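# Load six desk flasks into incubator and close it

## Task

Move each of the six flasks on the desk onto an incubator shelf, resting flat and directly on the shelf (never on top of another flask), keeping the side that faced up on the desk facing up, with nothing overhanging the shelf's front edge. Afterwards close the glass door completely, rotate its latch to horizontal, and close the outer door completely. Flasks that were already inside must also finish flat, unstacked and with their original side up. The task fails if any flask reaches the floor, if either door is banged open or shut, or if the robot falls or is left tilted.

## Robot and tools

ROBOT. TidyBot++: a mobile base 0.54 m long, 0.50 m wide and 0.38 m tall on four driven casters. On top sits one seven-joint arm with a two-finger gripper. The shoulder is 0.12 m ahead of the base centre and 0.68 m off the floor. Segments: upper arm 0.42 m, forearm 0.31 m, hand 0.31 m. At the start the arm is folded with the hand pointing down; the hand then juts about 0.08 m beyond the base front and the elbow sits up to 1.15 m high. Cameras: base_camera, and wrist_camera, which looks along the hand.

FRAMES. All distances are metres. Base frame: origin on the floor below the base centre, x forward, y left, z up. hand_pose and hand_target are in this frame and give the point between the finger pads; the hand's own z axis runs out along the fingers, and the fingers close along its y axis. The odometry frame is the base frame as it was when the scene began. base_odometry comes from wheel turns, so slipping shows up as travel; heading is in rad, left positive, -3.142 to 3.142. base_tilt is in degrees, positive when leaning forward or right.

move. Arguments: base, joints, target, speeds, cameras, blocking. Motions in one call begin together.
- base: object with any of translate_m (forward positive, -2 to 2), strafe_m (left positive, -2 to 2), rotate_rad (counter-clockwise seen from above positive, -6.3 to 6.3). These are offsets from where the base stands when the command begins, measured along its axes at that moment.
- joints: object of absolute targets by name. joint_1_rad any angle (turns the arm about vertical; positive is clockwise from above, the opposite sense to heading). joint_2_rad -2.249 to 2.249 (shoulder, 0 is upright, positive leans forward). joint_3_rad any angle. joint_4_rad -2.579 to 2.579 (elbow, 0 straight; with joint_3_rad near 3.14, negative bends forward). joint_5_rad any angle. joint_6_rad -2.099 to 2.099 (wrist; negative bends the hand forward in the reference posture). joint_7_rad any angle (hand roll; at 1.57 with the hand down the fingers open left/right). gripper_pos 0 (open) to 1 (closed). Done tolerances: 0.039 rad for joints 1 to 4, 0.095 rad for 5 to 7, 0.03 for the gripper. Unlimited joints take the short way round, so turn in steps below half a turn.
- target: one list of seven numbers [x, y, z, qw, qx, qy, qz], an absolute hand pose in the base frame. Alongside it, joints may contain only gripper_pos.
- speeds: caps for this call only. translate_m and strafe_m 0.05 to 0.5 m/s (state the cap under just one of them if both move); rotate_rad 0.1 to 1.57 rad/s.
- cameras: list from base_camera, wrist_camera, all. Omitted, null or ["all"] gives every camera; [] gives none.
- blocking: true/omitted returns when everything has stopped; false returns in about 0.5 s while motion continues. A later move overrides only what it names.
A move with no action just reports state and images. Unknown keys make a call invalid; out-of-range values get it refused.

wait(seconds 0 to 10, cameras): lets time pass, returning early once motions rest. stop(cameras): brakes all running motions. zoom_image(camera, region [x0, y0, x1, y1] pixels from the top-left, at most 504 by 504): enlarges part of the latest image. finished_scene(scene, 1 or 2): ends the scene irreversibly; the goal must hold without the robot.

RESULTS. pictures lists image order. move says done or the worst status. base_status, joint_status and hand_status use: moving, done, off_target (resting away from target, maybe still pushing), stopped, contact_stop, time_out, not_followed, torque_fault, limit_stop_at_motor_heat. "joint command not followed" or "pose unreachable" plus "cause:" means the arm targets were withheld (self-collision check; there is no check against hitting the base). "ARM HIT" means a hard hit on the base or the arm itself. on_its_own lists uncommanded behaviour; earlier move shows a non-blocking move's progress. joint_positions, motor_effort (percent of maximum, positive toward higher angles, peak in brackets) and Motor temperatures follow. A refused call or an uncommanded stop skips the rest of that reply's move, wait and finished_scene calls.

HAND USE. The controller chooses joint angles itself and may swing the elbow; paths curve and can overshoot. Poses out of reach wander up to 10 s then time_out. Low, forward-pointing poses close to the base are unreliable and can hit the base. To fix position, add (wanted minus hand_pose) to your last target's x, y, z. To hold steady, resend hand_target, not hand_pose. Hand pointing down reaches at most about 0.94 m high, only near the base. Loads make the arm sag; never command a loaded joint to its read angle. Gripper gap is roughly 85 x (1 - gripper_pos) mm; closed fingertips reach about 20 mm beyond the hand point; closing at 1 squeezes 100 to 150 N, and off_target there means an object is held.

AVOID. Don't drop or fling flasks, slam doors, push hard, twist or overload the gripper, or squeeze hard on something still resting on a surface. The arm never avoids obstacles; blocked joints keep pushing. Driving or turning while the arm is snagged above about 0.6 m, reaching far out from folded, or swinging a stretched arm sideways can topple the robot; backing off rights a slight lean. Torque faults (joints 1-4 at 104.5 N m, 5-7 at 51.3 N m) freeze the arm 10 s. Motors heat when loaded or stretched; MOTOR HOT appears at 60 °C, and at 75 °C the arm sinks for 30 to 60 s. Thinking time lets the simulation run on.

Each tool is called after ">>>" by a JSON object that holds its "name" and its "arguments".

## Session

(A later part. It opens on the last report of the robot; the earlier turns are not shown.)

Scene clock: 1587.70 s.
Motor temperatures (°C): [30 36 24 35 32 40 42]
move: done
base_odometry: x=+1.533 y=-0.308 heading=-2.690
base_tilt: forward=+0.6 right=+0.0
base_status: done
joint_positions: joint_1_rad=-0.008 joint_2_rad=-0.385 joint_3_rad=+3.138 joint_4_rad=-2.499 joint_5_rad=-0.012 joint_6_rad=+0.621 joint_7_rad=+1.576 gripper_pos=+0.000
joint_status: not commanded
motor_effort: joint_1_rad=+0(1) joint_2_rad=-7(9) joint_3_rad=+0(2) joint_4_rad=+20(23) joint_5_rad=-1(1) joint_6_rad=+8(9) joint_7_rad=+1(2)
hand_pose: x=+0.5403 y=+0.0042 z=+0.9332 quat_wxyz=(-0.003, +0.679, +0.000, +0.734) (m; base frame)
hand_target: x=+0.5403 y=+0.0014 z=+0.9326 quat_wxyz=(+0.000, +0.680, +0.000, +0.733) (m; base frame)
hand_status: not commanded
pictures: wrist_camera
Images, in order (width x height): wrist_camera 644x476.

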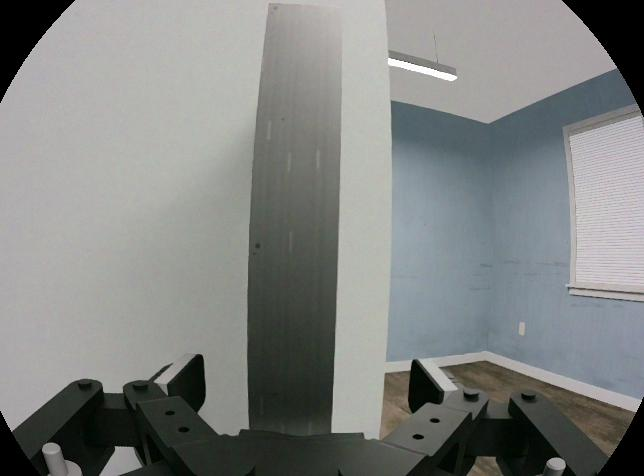

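>>> {"name": "move", "arguments": {"base": {"translate_m":0.035,"strafe_m":0.0065}, "speeds": {"translate_m":0.05}, "cameras": ["wrist_camera"]}}

Scene clock: 1590.63 s.
Motor temperatures (°C): [30 36 24 35 32 40 42]
move: done
base_odometry: x=+1.504 y=-0.329 heading=-2.690
base_tilt: forward=+0.6 right=+0.0
base_status: done
joint_positions: joint_1_rad=-0.007 joint_2_rad=-0.386 joint_3_rad=+3.138 joint_4_rad=-2.500 joint_5_rad=-0.012 joint_6_rad=+0.621 joint_7_rad=+1.576 gripper_pos=+0.000
joint_status: not commanded
motor_effort: joint_1_rad=+0(1) joint_2_rad=-7(9) joint_3_rad=+0(1) joint_4_rad=+20(22) joint_5_rad=-1(1) joint_6_rad=+8(9) joint_7_rad=+2(2)
hand_pose: x=+0.5400 y=+0.0041 z=+0.9330 quat_wxyz=(-0.003, +0.679, +0.000, +0.734) (m; base frame)
hand_target: x=+0.5403 y=+0.0014 z=+0.9326 quat_wxyz=(+0.000, +0.680, +0.000, +0.733) (m; base frame)
hand_status: not commanded
pictures: wrist_camera
Images, in order (width x height): wrist_camera 644x476.

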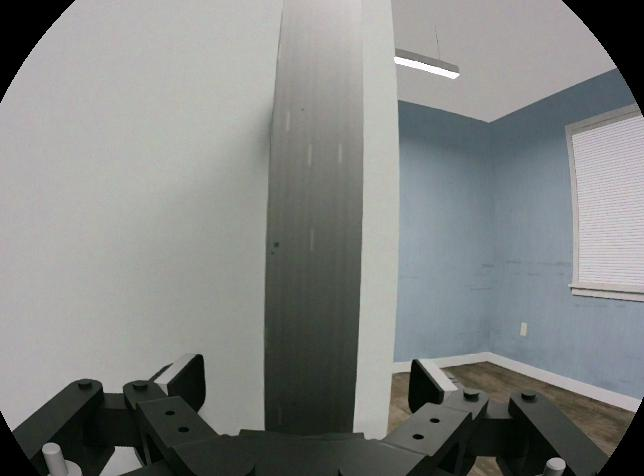

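>>> {"name": "move", "arguments": {"base": {"translate_m":0.012}, "speeds": {"translate_m":0.05}, "cameras": []}}

>>> {"name": "move", "arguments": {"joints": {"gripper_pos":0.75}, "cameras": ["wrist_camera"]}}

>>> {"name": "move", "arguments": {"base": {"translate_m":0.139,"strafe_m":-0.101,"rotate_rad":0.2}, "speeds": {"translate_m":0.08,"rotate_rad":0.1}, "cameras": ["wrist_camera"]}}

Scene clock: 1594.20 s.
Motor temperatures (°C): [30 36 24 35 32 40 42]
move: done
base_odometry: x=+1.493 y=-0.334 heading=-2.690
base_tilt: forward=+0.6 right=+0.0
base_status: done
joint_positions: joint_1_rad=-0.007 joint_2_rad=-0.385 joint_3_rad=+3.138 joint_4_rad=-2.501 joint_5_rad=-0.012 joint_6_rad=+0.621 joint_7_rad=+1.576 gripper_pos=+0.000
joint_status: not commanded
motor_effort: joint_1_rad=+0(1) joint_2_rad=-6(10) joint_3_rad=+0(1) joint_4_rad=+20(21) joint_5_rad=-1(1) joint_6_rad=+8(9) joint_7_rad=+1(2)
hand_pose: x=+0.5400 y=+0.0041 z=+0.9325 quat_wxyz=(-0.003, +0.680, +0.000, +0.734) (m; base frame)
hand_target: x=+0.5403 y=+0.0014 z=+0.9326 quat_wxyz=(+0.000, +0.680, +0.000, +0.733) (m; base frame)
hand_status: not commanded
pictures: none
No camera images: "cameras" was empty.

Scene clock: 1595.17 s.
Motor temperatures (°C): [30 35 24 35 32 40 42]
move: off_target
base_odometry: x=+1.493 y=-0.334 heading=-2.690
base_tilt: forward=+0.6 right=+0.0
base_status: not commanded
joint_positions: joint_1_rad=-0.006 joint_2_rad=-0.388 joint_3_rad=+3.138 joint_4_rad=-2.503 joint_5_rad=-0.012 joint_6_rad=+0.621 joint_7_rad=+1.576 gripper_pos=+0.709
joint_status: gripper_pos off_target (ended at +0.709, target +0.750)
motor_effort: joint_1_rad=+1(3) joint_2_rad=-4(7) joint_3_rad=+0(3) joint_4_rad=+21(21) joint_5_rad=-2(3) joint_6_rad=+8(9) joint_7_rad=+2(2)
hand_pose: x=+0.5392 y=+0.0030 z=+0.9325 quat_wxyz=(-0.002, +0.679, -0.001, +0.734) (m; base frame)
hand_target: x=+0.5403 y=+0.0014 z=+0.9326 quat_wxyz=(+0.000, +0.680, +0.000, +0.733) (m; base frame)
hand_status: not commanded
pictures: wrist_camera
Images, in order (width x height): wrist_camera 644x476.

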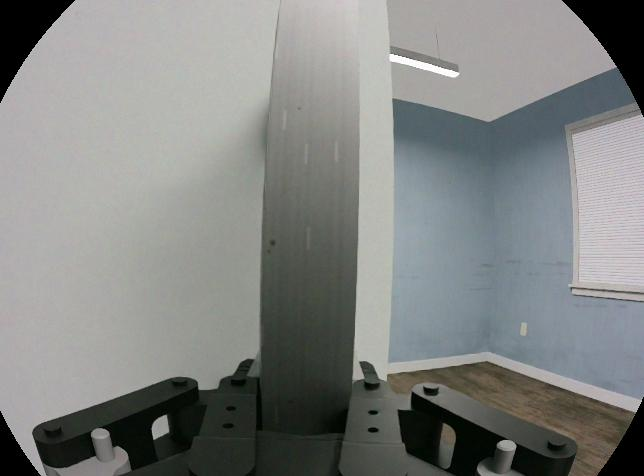

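Scene clock: 1597.87 s.
Motor temperatures (°C): [30 35 24 35 32 40 42]
move: done
base_odometry: x=+1.324 y=-0.304 heading=-2.489
base_tilt: forward=+0.6 right=+0.0
base_status: done
joint_positions: joint_1_rad=-0.028 joint_2_rad=-0.391 joint_3_rad=+3.124 joint_4_rad=-2.505 joint_5_rad=-0.012 joint_6_rad=+0.621 joint_7_rad=+1.572 gripper_pos=+0.722
joint_status: not commanded
motor_effort: joint_1_rad=+5(8) joint_2_rad=-5(7) joint_3_rad=+6(9) joint_4_rad=+18(22) joint_5_rad=-1(5) joint_6_rad=+7(9) joint_7_rad=+5(6)
hand_pose: x=+0.5375 y=+0.0195 z=+0.9325 quat_wxyz=(-0.015, +0.679, +0.012, +0.734) (m; base frame)
hand_target: x=+0.5403 y=+0.0014 z=+0.9326 quat_wxyz=(+0.000, +0.680, +0.000, +0.733) (m; base frame)
hand_status: not commanded
pictures: wrist_camera
Images, in order (width x height): wrist_camera 644x476.

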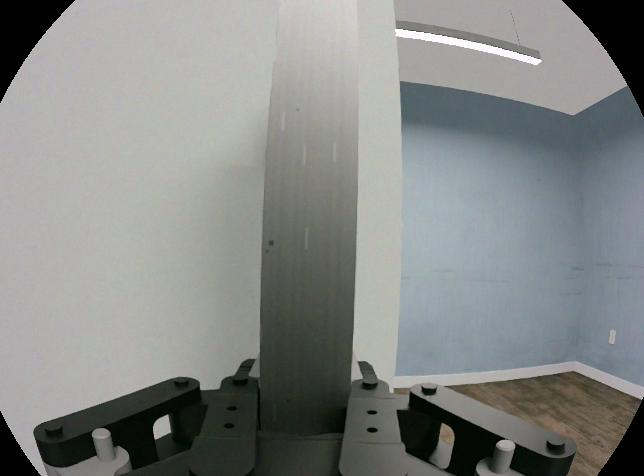

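>>> {"name": "move", "arguments": {"base": {"translate_m":0.139,"strafe_m":-0.087,"rotate_rad":0.2}, "speeds": {"translate_m":0.08,"rotate_rad":0.1}, "cameras": ["wrist_camera"]}}

>>> {"name": "move", "arguments": {"base": {"translate_m":0.139,"strafe_m":-0.099,"rotate_rad":0.2}, "speeds": {"translate_m":0.08,"rotate_rad":0.1}, "cameras": ["wrist_camera"]}}

Scene clock: 1603.00 s.
Motor temperatures (°C): [30 35 24 35 32 40 42]
move: done
base_odometry: x=+1.161 y=-0.320 heading=-2.288
base_tilt: forward=+0.6 right=+0.0
base_status: done
joint_positions: joint_1_rad=-0.027 joint_2_rad=-0.390 joint_3_rad=+3.122 joint_4_rad=-2.504 joint_5_rad=-0.012 joint_6_rad=+0.621 joint_7_rad=+1.570 gripper_pos=+0.724
joint_status: not commanded
motor_effort: joint_1_rad=+6(9) joint_2_rad=-6(8) joint_3_rad=+7(10) joint_4_rad=+18(22) joint_5_rad=+0(3) joint_6_rad=+7(9) joint_7_rad=+6(7)
hand_pose: x=+0.5379 y=+0.0201 z=+0.9325 quat_wxyz=(-0.016, +0.679, +0.012, +0.734) (m; base frame)
hand_target: x=+0.5403 y=+0.0014 z=+0.9326 quat_wxyz=(+0.000, +0.680, +0.000, +0.733) (m; base frame)
hand_status: not commanded
pictures: wrist_camera
Images, in order (width x height): wrist_camera 644x476.

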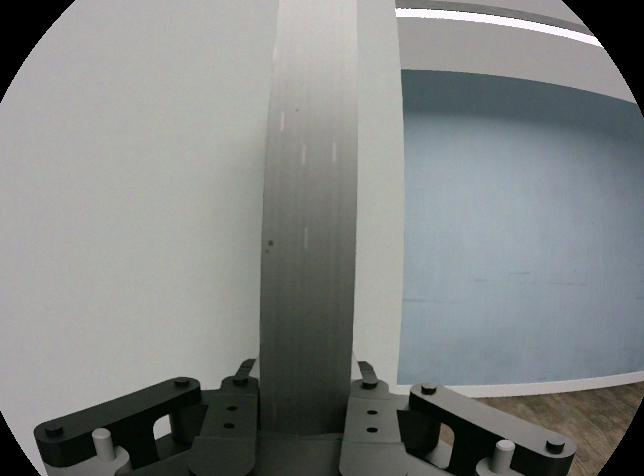

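Scene clock: 1605.70 s.
Motor temperatures (°C): [30 35 24 35 32 40 42]
move: done
base_odometry: x=+0.995 y=-0.359 heading=-2.087
base_tilt: forward=+0.6 right=+0.0
base_status: done
joint_positions: joint_1_rad=-0.039 joint_2_rad=-0.386 joint_3_rad=+3.111 joint_4_rad=-2.501 joint_5_rad=-0.012 joint_6_rad=+0.621 joint_7_rad=+1.566 gripper_pos=+0.725
joint_status: not commanded
motor_effort: joint_1_rad=+7(10) joint_2_rad=-7(9) joint_3_rad=+7(12) joint_4_rad=+17(21) joint_5_rad=+1(4) joint_6_rad=+7(9) joint_7_rad=+7(8)
hand_pose: x=+0.5386 y=+0.0303 z=+0.9325 quat_wxyz=(-0.024, +0.679, +0.020, +0.733) (m; base frame)
hand_target: x=+0.5403 y=+0.0014 z=+0.9326 quat_wxyz=(+0.000, +0.680, +0.000, +0.733) (m; base frame)
hand_status: not commanded
pictures: wrist_camera
Images, in order (width x height): wrist_camera 644x476.

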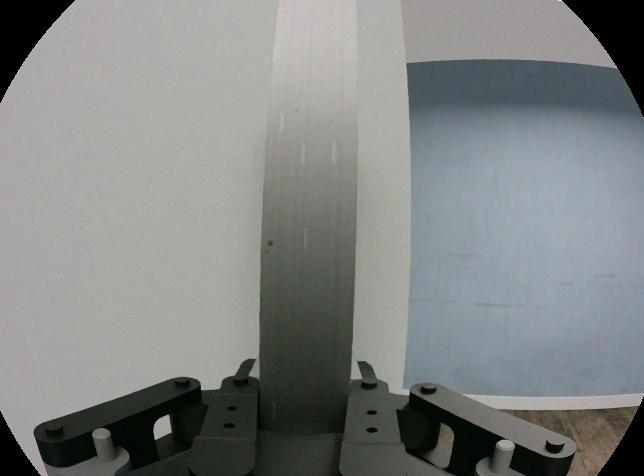

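>>> {"name": "move", "arguments": {"base": {"translate_m":0.139,"strafe_m":-0.07,"rotate_rad":0.2}, "speeds": {"translate_m":0.08,"rotate_rad":0.1}, "cameras": ["wrist_camera"]}}

>>> {"name": "move", "arguments": {"base": {"translate_m":0.139,"strafe_m":-0.09,"rotate_rad":0.2}, "speeds": {"translate_m":0.08,"rotate_rad":0.1}, "cameras": ["wrist_camera"]}}

Scene clock: 1611.77 s.
Motor temperatures (°C): [30 35 24 35 32 40 42]
move: done
base_odometry: x=+0.865 y=-0.446 heading=-1.888
base_tilt: forward=+0.6 right=+0.0
base_status: done
joint_positions: joint_1_rad=-0.009 joint_2_rad=-0.388 joint_3_rad=+3.128 joint_4_rad=-2.502 joint_5_rad=-0.012 joint_6_rad=+0.621 joint_7_rad=+1.566 gripper_pos=+0.726
joint_status: not commanded
motor_effort: joint_1_rad=+1(7) joint_2_rad=-6(9) joint_3_rad=+0(7) joint_4_rad=+20(21) joint_5_rad=-1(4) joint_6_rad=+9(10) joint_7_rad=+2(7)
hand_pose: x=+0.5390 y=+0.0093 z=+0.9326 quat_wxyz=(-0.009, +0.679, +0.002, +0.734) (m; base frame)
hand_target: x=+0.5403 y=+0.0014 z=+0.9326 quat_wxyz=(+0.000, +0.680, +0.000, +0.733) (m; base frame)
hand_status: not commanded
pictures: wrist_camera
Images, in order (width x height): wrist_camera 644x476.

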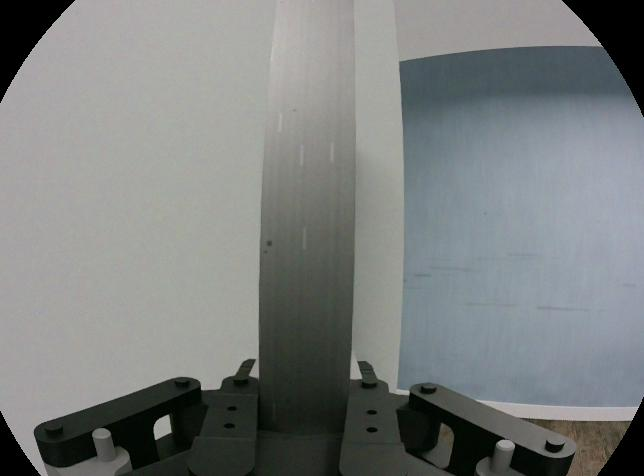

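Scene clock: 1614.37 s.
Motor temperatures (°C): [30 35 24 35 32 40 42]
move: done
base_odometry: x=+0.736 y=-0.550 heading=-1.687
base_tilt: forward=+0.5 right=+0.0
base_status: done
joint_positions: joint_1_rad=-0.007 joint_2_rad=-0.387 joint_3_rad=+3.132 joint_4_rad=-2.502 joint_5_rad=-0.012 joint_6_rad=+0.621 joint_7_rad=+1.566 gripper_pos=+0.726
joint_status: not commanded
motor_effort: joint_1_rad=+4(5) joint_2_rad=-7(9) joint_3_rad=+6(8) joint_4_rad=+18(22) joint_5_rad=-2(2) joint_6_rad=+8(10) joint_7_rad=+3(3)
hand_pose: x=+0.5393 y=+0.0065 z=+0.9325 quat_wxyz=(-0.007, +0.679, -0.001, +0.734) (m; base frame)
hand_target: x=+0.5403 y=+0.0014 z=+0.9326 quat_wxyz=(+0.000, +0.680, +0.000, +0.733) (m; base frame)
hand_status: not commanded
pictures: wrist_camera
Images, in order (width x height): wrist_camera 644x476.

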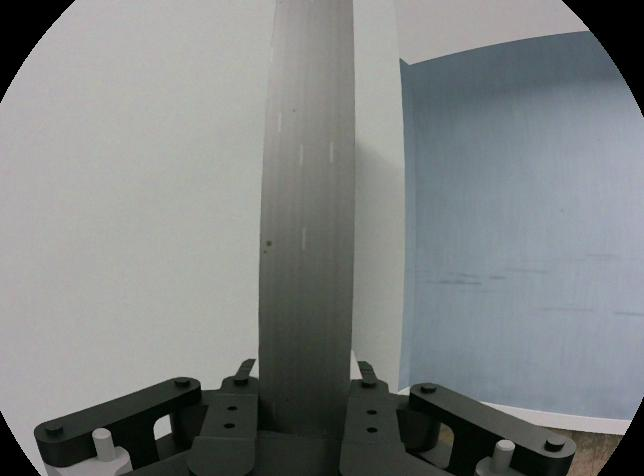

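>>> {"name": "move", "arguments": {"base": {"translate_m":0.139,"strafe_m":-0.093,"rotate_rad":0.2}, "speeds": {"translate_m":0.08,"rotate_rad":0.1}, "cameras": []}}

>>> {"name": "move", "arguments": {"base": {"translate_m":0.139,"strafe_m":-0.095,"rotate_rad":0.2}, "speeds": {"translate_m":0.08,"rotate_rad":0.1}, "cameras": ["wrist_camera"]}}

Scene clock: 1620.13 s.
Motor temperatures (°C): [30 34 24 35 32 40 42]
move: done
base_odometry: x=+0.628 y=-0.677 heading=-1.486
base_tilt: forward=+0.6 right=+0.0
base_status: done
joint_positions: joint_1_rad=-0.007 joint_2_rad=-0.385 joint_3_rad=+3.133 joint_4_rad=-2.500 joint_5_rad=-0.012 joint_6_rad=+0.621 joint_7_rad=+1.566 gripper_pos=+0.726
joint_status: not commanded
motor_effort: joint_1_rad=+3(5) joint_2_rad=-8(9) joint_3_rad=+5(7) joint_4_rad=+17(22) joint_5_rad=-1(3) joint_6_rad=+8(9) joint_7_rad=+3(4)
hand_pose: x=+0.5401 y=+0.0061 z=+0.9325 quat_wxyz=(-0.007, +0.680, -0.001, +0.733) (m; base frame)
hand_target: x=+0.5403 y=+0.0014 z=+0.9326 quat_wxyz=(+0.000, +0.680, +0.000, +0.733) (m; base frame)
hand_status: not commanded
pictures: none
No camera images: "cameras" was empty.

Scene clock: 1622.77 s.
Motor temperatures (°C): [30 34 24 35 32 40 42]
move: done
base_odometry: x=+0.545 y=-0.824 heading=-1.285
base_tilt: forward=+0.6 right=+0.0
base_status: done
joint_positions: joint_1_rad=-0.008 joint_2_rad=-0.384 joint_3_rad=+3.134 joint_4_rad=-2.500 joint_5_rad=-0.012 joint_6_rad=+0.621 joint_7_rad=+1.566 gripper_pos=+0.726
joint_status: not commanded
motor_effort: joint_1_rad=+1(5) joint_2_rad=-8(10) joint_3_rad=+2(6) joint_4_rad=+17(21) joint_5_rad=+1(4) joint_6_rad=+8(10) joint_7_rad=+3(4)
hand_pose: x=+0.5405 y=+0.0064 z=+0.9325 quat_wxyz=(-0.007, +0.680, -0.001, +0.733) (m; base frame)
hand_target: x=+0.5403 y=+0.0014 z=+0.9326 quat_wxyz=(+0.000, +0.680, +0.000, +0.733) (m; base frame)
hand_status: not commanded
pictures: wrist_camera
Images, in order (width x height): wrist_camera 644x476.

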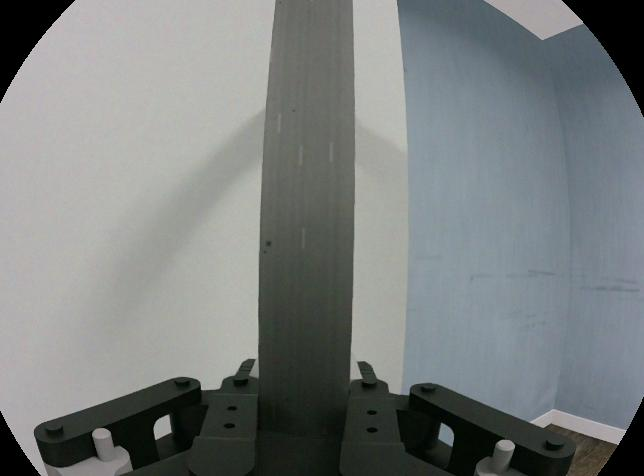

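Remaining .40.

>>> {"name": "move", "arguments": {"base": {"translate_m":0.139,"strafe_m":-0.095,"rotate_rad":0.2}, "speeds": {"translate_m":0.08,"rotate_rad":0.1}, "cameras": []}}

>>> {"name": "move", "arguments": {"base": {"translate_m":0.067,"strafe_m":-0.05,"rotate_rad":0.1}, "speeds": {"translate_m":0.06,"rotate_rad":0.1}, "cameras": ["wrist_camera"]}}

Scene clock: 1628.57 s.
Motor temperatures (°C): [30 34 24 35 32 40 42]
move: done
base_odometry: x=+0.493 y=-0.984 heading=-1.085
base_tilt: forward=+0.6 right=+0.0
base_status: done
joint_positions: joint_1_rad=-0.006 joint_2_rad=-0.383 joint_3_rad=+3.135 joint_4_rad=-2.499 joint_5_rad=-0.012 joint_6_rad=+0.621 joint_7_rad=+1.566 gripper_pos=+0.726
joint_status: not commanded
motor_effort: joint_1_rad=+1(4) joint_2_rad=-7(10) joint_3_rad=+1(5) joint_4_rad=+16(21) joint_5_rad=+1(4) joint_6_rad=+8(10) joint_7_rad=+3(3)
hand_pose: x=+0.5409 y=+0.0049 z=+0.9325 quat_wxyz=(-0.006, +0.680, -0.002, +0.733) (m; base frame)
hand_target: x=+0.5403 y=+0.0014 z=+0.9326 quat_wxyz=(+0.000, +0.680, +0.000, +0.733) (m; base frame)
hand_status: not commanded
pictures: none
No camera images: "cameras" was empty.

Scene clock: 1630.47 s.
Motor temperatures (°C): [30 34 24 35 32 40 42]
move: done
base_odometry: x=+0.480 y=-1.066 heading=-0.984
base_tilt: forward=+0.6 right=+0.0
base_status: done
joint_positions: joint_1_rad=-0.004 joint_2_rad=-0.382 joint_3_rad=+3.139 joint_4_rad=-2.498 joint_5_rad=-0.012 joint_6_rad=+0.621 joint_7_rad=+1.566 gripper_pos=+0.726
joint_status: not commanded
motor_effort: joint_1_rad=+1(6) joint_2_rad=-8(10) joint_3_rad=+1(8) joint_4_rad=+17(20) joint_5_rad=+1(4) joint_6_rad=+8(10) joint_7_rad=+2(3)
hand_pose: x=+0.5414 y=+0.0024 z=+0.9325 quat_wxyz=(-0.005, +0.680, -0.005, +0.733) (m; base frame)
hand_target: x=+0.5403 y=+0.0014 z=+0.9326 quat_wxyz=(+0.000, +0.680, +0.000, +0.733) (m; base frame)
hand_status: not commanded
pictures: wrist_camera
Images, in order (width x height): wrist_camera 644x476.

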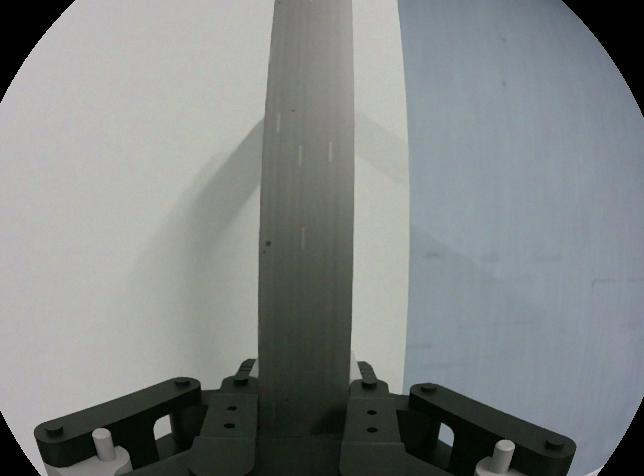

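>>> {"name": "move", "arguments": {"base": {"translate_m":0.034,"strafe_m":-0.025,"rotate_rad":0.05}, "speeds": {"translate_m":0.05,"rotate_rad":0.1}, "cameras": []}}

>>> {"name": "move", "arguments": {"base": {"translate_m":0.025,"strafe_m":-0.017,"rotate_rad":0.035}, "speeds": {"translate_m":0.05,"rotate_rad":0.1}, "cameras": []}}

>>> {"name": "move", "arguments": {"base": {"translate_m":0.015,"strafe_m":-0.007,"rotate_rad":0.015}, "speeds": {"translate_m":0.05,"rotate_rad":0.1}, "cameras": ["wrist_camera"]}}

Scene clock: 1635.43 s.
Motor temperatures (°C): [30 34 24 35 32 40 42]
move: done
base_odometry: x=+0.478 y=-1.109 heading=-0.933
base_tilt: forward=+0.6 right=+0.0
base_status: done
joint_positions: joint_1_rad=-0.002 joint_2_rad=-0.381 joint_3_rad=+3.141 joint_4_rad=-2.498 joint_5_rad=-0.012 joint_6_rad=+0.621 joint_7_rad=+1.566 gripper_pos=+0.726
joint_status: not commanded
motor_effort: joint_1_rad=+1(5) joint_2_rad=-9(10) joint_3_rad=+1(6) joint_4_rad=+17(21) joint_5_rad=-1(4) joint_6_rad=+9(10) joint_7_rad=+1(2)
hand_pose: x=+0.5415 y=+0.0001 z=+0.9325 quat_wxyz=(-0.004, +0.680, -0.007, +0.733) (m; base frame)
hand_target: x=+0.5403 y=+0.0014 z=+0.9326 quat_wxyz=(+0.000, +0.680, +0.000, +0.733) (m; base frame)
hand_status: not commanded
pictures: none
No camera images: "cameras" was empty.

Scene clock: 1636.60 s.
Motor temperatures (°C): [30 34 24 35 32 40 42]
move: done
base_odometry: x=+0.479 y=-1.139 heading=-0.898
base_tilt: forward=+0.5 right=+0.0
base_status: done
joint_positions: joint_1_rad=+0.000 joint_2_rad=-0.449 joint_3_rad=+3.140 joint_4_rad=-2.545 joint_5_rad=-0.012 joint_6_rad=+0.621 joint_7_rad=+1.566 gripper_pos=+0.727
joint_status: not commanded
motor_effort: joint_1_rad=+2(5) joint_2_rad=+8(10) joint_3_rad=+3(6) joint_4_rad=+26(29) joint_5_rad=-2(4) joint_6_rad=+6(10) joint_7_rad=+1(2)
hand_pose: x=+0.5183 y=+0.0001 z=+0.9326 quat_wxyz=(-0.003, +0.673, -0.006, +0.740) (m; base frame)
hand_target: x=+0.5403 y=+0.0014 z=+0.9326 quat_wxyz=(+0.000, +0.680, +0.000, +0.733) (m; base frame)
hand_status: not commanded
pictures: none
No camera images: "cameras" was empty.

Scene clock: 1637.47 s.
Motor temperatures (°C): [30 34 24 35 32 40 42]
move: done
base_odometry: x=+0.483 y=-1.154 heading=-0.883
base_tilt: forward=+0.5 right=+0.0
base_status: done
joint_positions: joint_1_rad=+0.000 joint_2_rad=-0.488 joint_3_rad=+3.138 joint_4_rad=-2.572 joint_5_rad=-0.012 joint_6_rad=+0.621 joint_7_rad=+1.566 gripper_pos=+0.728
joint_status: not commanded
motor_effort: joint_1_rad=+0(5) joint_2_rad=+19(21) joint_3_rad=+2(6) joint_4_rad=+32(34) joint_5_rad=+0(3) joint_6_rad=+6(8) joint_7_rad=+1(2)
hand_pose: x=+0.5050 y=+0.0006 z=+0.9327 quat_wxyz=(-0.003, +0.668, -0.006, +0.744) (m; base frame)
hand_target: x=+0.5403 y=+0.0014 z=+0.9326 quat_wxyz=(+0.000, +0.680, +0.000, +0.733) (m; base frame)
hand_status: not commanded
pictures: wrist_camera
Images, in order (width x height): wrist_camera 644x476.

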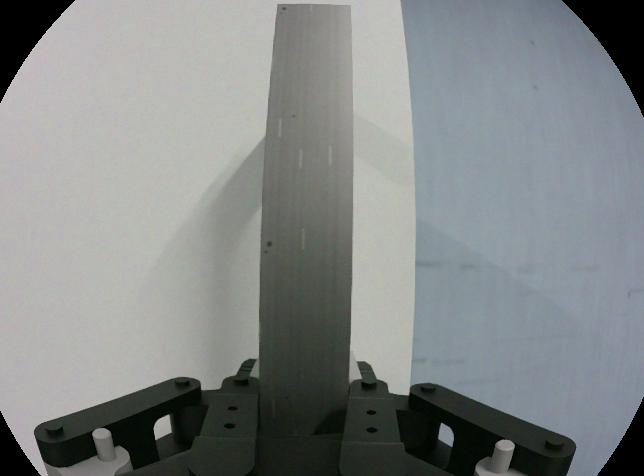

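Door shut. Relieve, release, re-push.

>>> {"name": "move", "arguments": {"base": {"translate_m":-0.03}, "speeds": {"translate_m":0.05}, "cameras": []}}

>>> {"name": "move", "arguments": {"joints": {"gripper_pos":0.0}, "cameras": []}}

>>> {"name": "move", "arguments": {"base": {"translate_m":-0.25}, "speeds": {"translate_m":0.1}, "cameras": ["wrist_camera"]}}

>>> {"name": "move", "arguments": {"base": {"strafe_m":0.1}, "joints": {"gripper_pos":1.0}, "cameras": ["wrist_camera"]}}

>>> {"name": "move", "arguments": {"base": {"translate_m":0.26}, "speeds": {"translate_m":0.06}, "cameras": ["wrist_camera"]}}

Scene clock: 1642.73 s.
Motor temperatures (°C): [30 33 24 35 32 40 42]
move: done
base_odometry: x=+0.464 y=-1.131 heading=-0.882
base_tilt: forward=+0.5 right=+0.1
base_status: done
joint_positions: joint_1_rad=+0.001 joint_2_rad=-0.399 joint_3_rad=+3.139 joint_4_rad=-2.511 joint_5_rad=-0.012 joint_6_rad=+0.621 joint_7_rad=+1.566 gripper_pos=+0.728
joint_status: not commanded
motor_effort: joint_1_rad=-1(3) joint_2_rad=-4(18) joint_3_rad=-1(4) joint_4_rad=+19(30) joint_5_rad=-1(2) joint_6_rad=+7(8) joint_7_rad=+1(2)
hand_pose: x=+0.5352 y=+0.0000 z=+0.9324 quat_wxyz=(-0.003, +0.678, -0.006, +0.735) (m; base frame)
hand_target: x=+0.5403 y=+0.0014 z=+0.9326 quat_wxyz=(+0.000, +0.680, +0.000, +0.733) (m; base frame)
hand_status: not commanded
pictures: none
No camera images: "cameras" was empty.

Scene clock: 1643.70 s.
Motor temperatures (°C): [30 33 24 35 32 40 42]
move: done
base_odometry: x=+0.464 y=-1.131 heading=-0.882
base_tilt: forward=+0.6 right=+0.1
base_status: not commanded
joint_positions: joint_1_rad=+0.001 joint_2_rad=-0.393 joint_3_rad=+3.139 joint_4_rad=-2.511 joint_5_rad=-0.012 joint_6_rad=+0.621 joint_7_rad=+1.566 gripper_pos=+0.000
joint_status: all done
motor_effort: joint_1_rad=+0(1) joint_2_rad=-6(7) joint_3_rad=+0(2) joint_4_rad=+20(20) joint_5_rad=-1(1) joint_6_rad=+8(9) joint_7_rad=+1(2)
hand_pose: x=+0.5368 y=+0.0000 z=+0.9299 quat_wxyz=(-0.003, +0.681, -0.006, +0.733) (m; base frame)
hand_target: x=+0.5403 y=+0.0014 z=+0.9326 quat_wxyz=(+0.000, +0.680, +0.000, +0.733) (m; base frame)
hand_status: not commanded
pictures: none
No camera images: "cameras" was empty.

Scene clock: 1646.77 s.
Motor temperatures (°C): [30 33 24 35 32 40 42]
move: done
base_odometry: x=+0.305 y=-0.938 heading=-0.882
base_tilt: forward=+0.5 right=+0.0
base_status: done
joint_positions: joint_1_rad=+0.001 joint_2_rad=-0.388 joint_3_rad=+3.139 joint_4_rad=-2.511 joint_5_rad=-0.012 joint_6_rad=+0.621 joint_7_rad=+1.566 gripper_pos=+0.000
joint_status: not commanded
motor_effort: joint_1_rad=+0(1) joint_2_rad=-7(9) joint_3_rad=+0(2) joint_4_rad=+20(21) joint_5_rad=-1(1) joint_6_rad=+8(9) joint_7_rad=+1(2)
hand_pose: x=+0.5379 y=+0.0000 z=+0.9280 quat_wxyz=(-0.003, +0.682, -0.006, +0.731) (m; base frame)
hand_target: x=+0.5403 y=+0.0014 z=+0.9326 quat_wxyz=(+0.000, +0.680, +0.000, +0.733) (m; base frame)
hand_status: not commanded
pictures: wrist_camera
Images, in order (width x height): wrist_camera 644x476.

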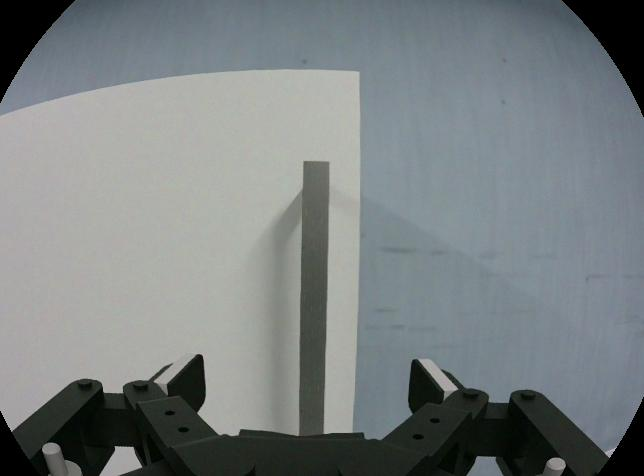

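Scene clock: 1647.93 s.
Motor temperatures (°C): [30 33 24 35 32 40 42]
move: done
base_odometry: x=+0.382 y=-0.874 heading=-0.882
base_tilt: forward=+0.6 right=+0.0
base_status: done
joint_positions: joint_1_rad=+0.001 joint_2_rad=-0.388 joint_3_rad=+3.139 joint_4_rad=-2.511 joint_5_rad=-0.012 joint_6_rad=+0.621 joint_7_rad=+1.566 gripper_pos=+0.999
joint_status: all done
motor_effort: joint_1_rad=+0(1) joint_2_rad=-7(7) joint_3_rad=+0(3) joint_4_rad=+20(20) joint_5_rad=-1(2) joint_6_rad=+9(9) joint_7_rad=+1(2)
hand_pose: x=+0.5379 y=+0.0001 z=+0.9280 quat_wxyz=(-0.003, +0.682, -0.006, +0.731) (m; base frame)
hand_target: x=+0.5403 y=+0.0014 z=+0.9326 quat_wxyz=(+0.000, +0.680, +0.000, +0.733) (m; base frame)
hand_status: not commanded
pictures: wrist_camera
Images, in order (width x height): wrist_camera 644x476.

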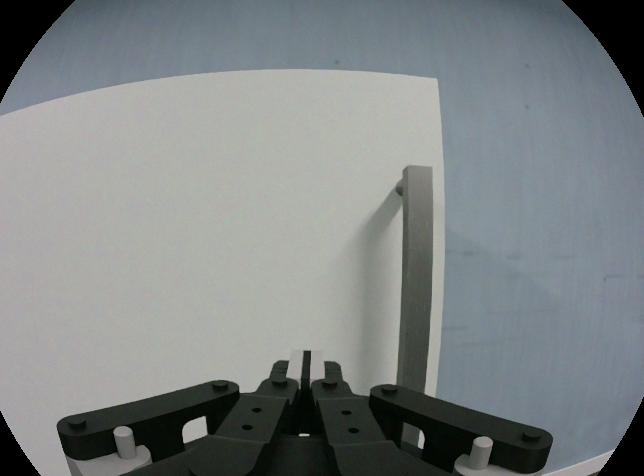

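Scene clock: 1652.83 s.
Motor temperatures (°C): [30 33 24 35 32 40 42]
move: done
base_odometry: x=+0.547 y=-1.075 heading=-0.882
base_tilt: forward=+0.5 right=+0.1
base_status: done
joint_positions: joint_1_rad=+0.001 joint_2_rad=-0.400 joint_3_rad=+3.139 joint_4_rad=-2.519 joint_5_rad=-0.012 joint_6_rad=+0.621 joint_7_rad=+1.566 gripper_pos=+0.999
joint_status: not commanded
motor_effort: joint_1_rad=+0(1) joint_2_rad=-3(8) joint_3_rad=+0(3) joint_4_rad=+22(26) joint_5_rad=-1(2) joint_6_rad=+8(9) joint_7_rad=+1(2)
hand_pose: x=+0.5340 y=+0.0001 z=+0.9281 quat_wxyz=(-0.003, +0.681, -0.006, +0.732) (m; base frame)
hand_target: x=+0.5403 y=+0.0014 z=+0.9326 quat_wxyz=(+0.000, +0.680, +0.000, +0.733) (m; base frame)
hand_status: not commanded
pictures: wrist_camera
Images, in order (width x height): wrist_camera 644x476.

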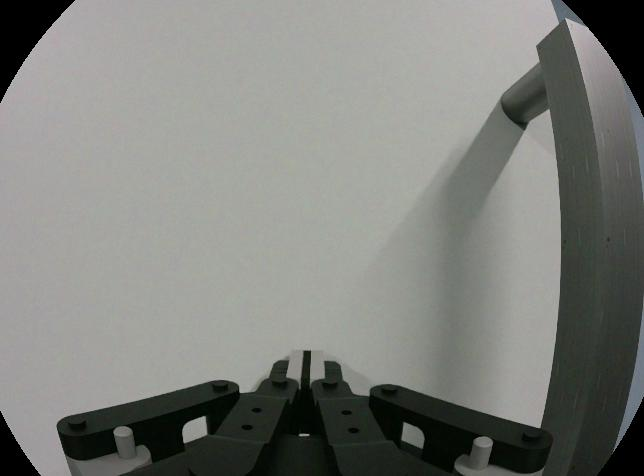

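>>> {"name": "move", "arguments": {"base": {"translate_m":0.02}, "speeds": {"translate_m":0.05}, "cameras": []}}

>>> {"name": "move", "arguments": {"base": {"translate_m":0.02}, "speeds": {"translate_m":0.05}, "cameras": []}}

>>> {"name": "move", "arguments": {"base": {"translate_m":-0.4}, "speeds": {"translate_m":0.15}, "cameras": ["wrist_camera"]}}

Scene clock: 1657.33 s.
Motor temperatures (°C): [30 33 24 35 32 40 42]
move: done
base_odometry: x=+0.560 y=-1.090 heading=-0.882
base_tilt: forward=+0.5 right=+0.0
base_status: done
joint_positions: joint_1_rad=+0.001 joint_2_rad=-0.453 joint_3_rad=+3.139 joint_4_rad=-2.558 joint_5_rad=-0.012 joint_6_rad=+0.621 joint_7_rad=+1.566 gripper_pos=+0.999
joint_status: not commanded
motor_effort: joint_1_rad=+0(1) joint_2_rad=+10(12) joint_3_rad=+0(2) joint_4_rad=+28(31) joint_5_rad=+0(1) joint_6_rad=+6(9) joint_7_rad=+1(2)
hand_pose: x=+0.5154 y=+0.0000 z=+0.9271 quat_wxyz=(-0.003, +0.676, -0.006, +0.737) (m; base frame)
hand_target: x=+0.5403 y=+0.0014 z=+0.9326 quat_wxyz=(+0.000, +0.680, +0.000, +0.733) (m; base frame)
hand_status: not commanded
pictures: none
No camera images: "cameras" was empty.

Scene clock: 1658.27 s.
Motor temperatures (°C): [30 33 24 35 32 40 42]
move: done
base_odometry: x=+0.572 y=-1.104 heading=-0.882
base_tilt: forward=+0.5 right=+0.0
base_status: done
joint_positions: joint_1_rad=+0.001 joint_2_rad=-0.507 joint_3_rad=+3.139 joint_4_rad=-2.596 joint_5_rad=-0.012 joint_6_rad=+0.621 joint_7_rad=+1.566 gripper_pos=+0.999
joint_status: not commanded
motor_effort: joint_1_rad=-1(2) joint_2_rad=+22(24) joint_3_rad=+1(1) joint_4_rad=+35(37) joint_5_rad=+0(0) joint_6_rad=+5(8) joint_7_rad=+1(2)
hand_pose: x=+0.4974 y=+0.0000 z=+0.9262 quat_wxyz=(-0.003, +0.670, -0.006, +0.743) (m; base frame)
hand_target: x=+0.5403 y=+0.0014 z=+0.9326 quat_wxyz=(+0.000, +0.680, +0.000, +0.733) (m; base frame)
hand_status: not commanded
pictures: none
No camera images: "cameras" was empty.

Scene clock: 1661.57 s.
Motor temperatures (°C): [30 33 24 35 32 40 42]
move: done
base_odometry: x=+0.318 y=-0.795 heading=-0.882
base_tilt: forward=+0.6 right=+0.0
base_status: done
joint_positions: joint_1_rad=+0.001 joint_2_rad=-0.386 joint_3_rad=+3.139 joint_4_rad=-2.513 joint_5_rad=-0.012 joint_6_rad=+0.621 joint_7_rad=+1.566 gripper_pos=+0.999
joint_status: not commanded
motor_effort: joint_1_rad=+0(2) joint_2_rad=-6(22) joint_3_rad=+0(2) joint_4_rad=+20(34) joint_5_rad=-1(1) joint_6_rad=+8(9) joint_7_rad=+1(2)
hand_pose: x=+0.5383 y=+0.0000 z=+0.9259 quat_wxyz=(-0.003, +0.684, -0.006, +0.730) (m; base frame)
hand_target: x=+0.5403 y=+0.0014 z=+0.9326 quat_wxyz=(+0.000, +0.680, +0.000, +0.733) (m; base frame)
hand_status: not commanded
pictures: wrist_camera
Images, in order (width x height): wrist_camera 644x476.

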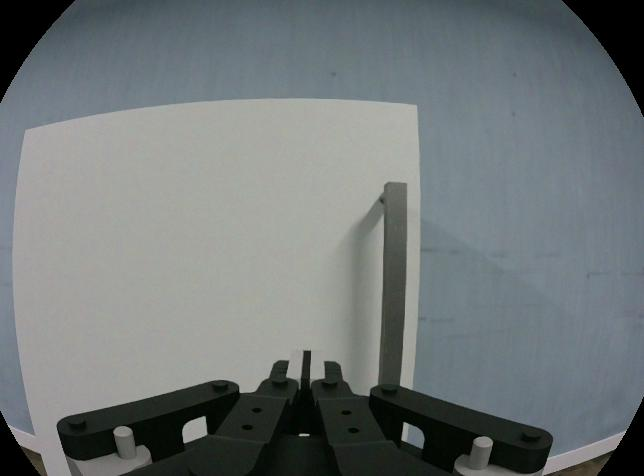

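>>> {"name": "finished_scene", "arguments": {"scene": 2}}

The scene is finished: the task was done.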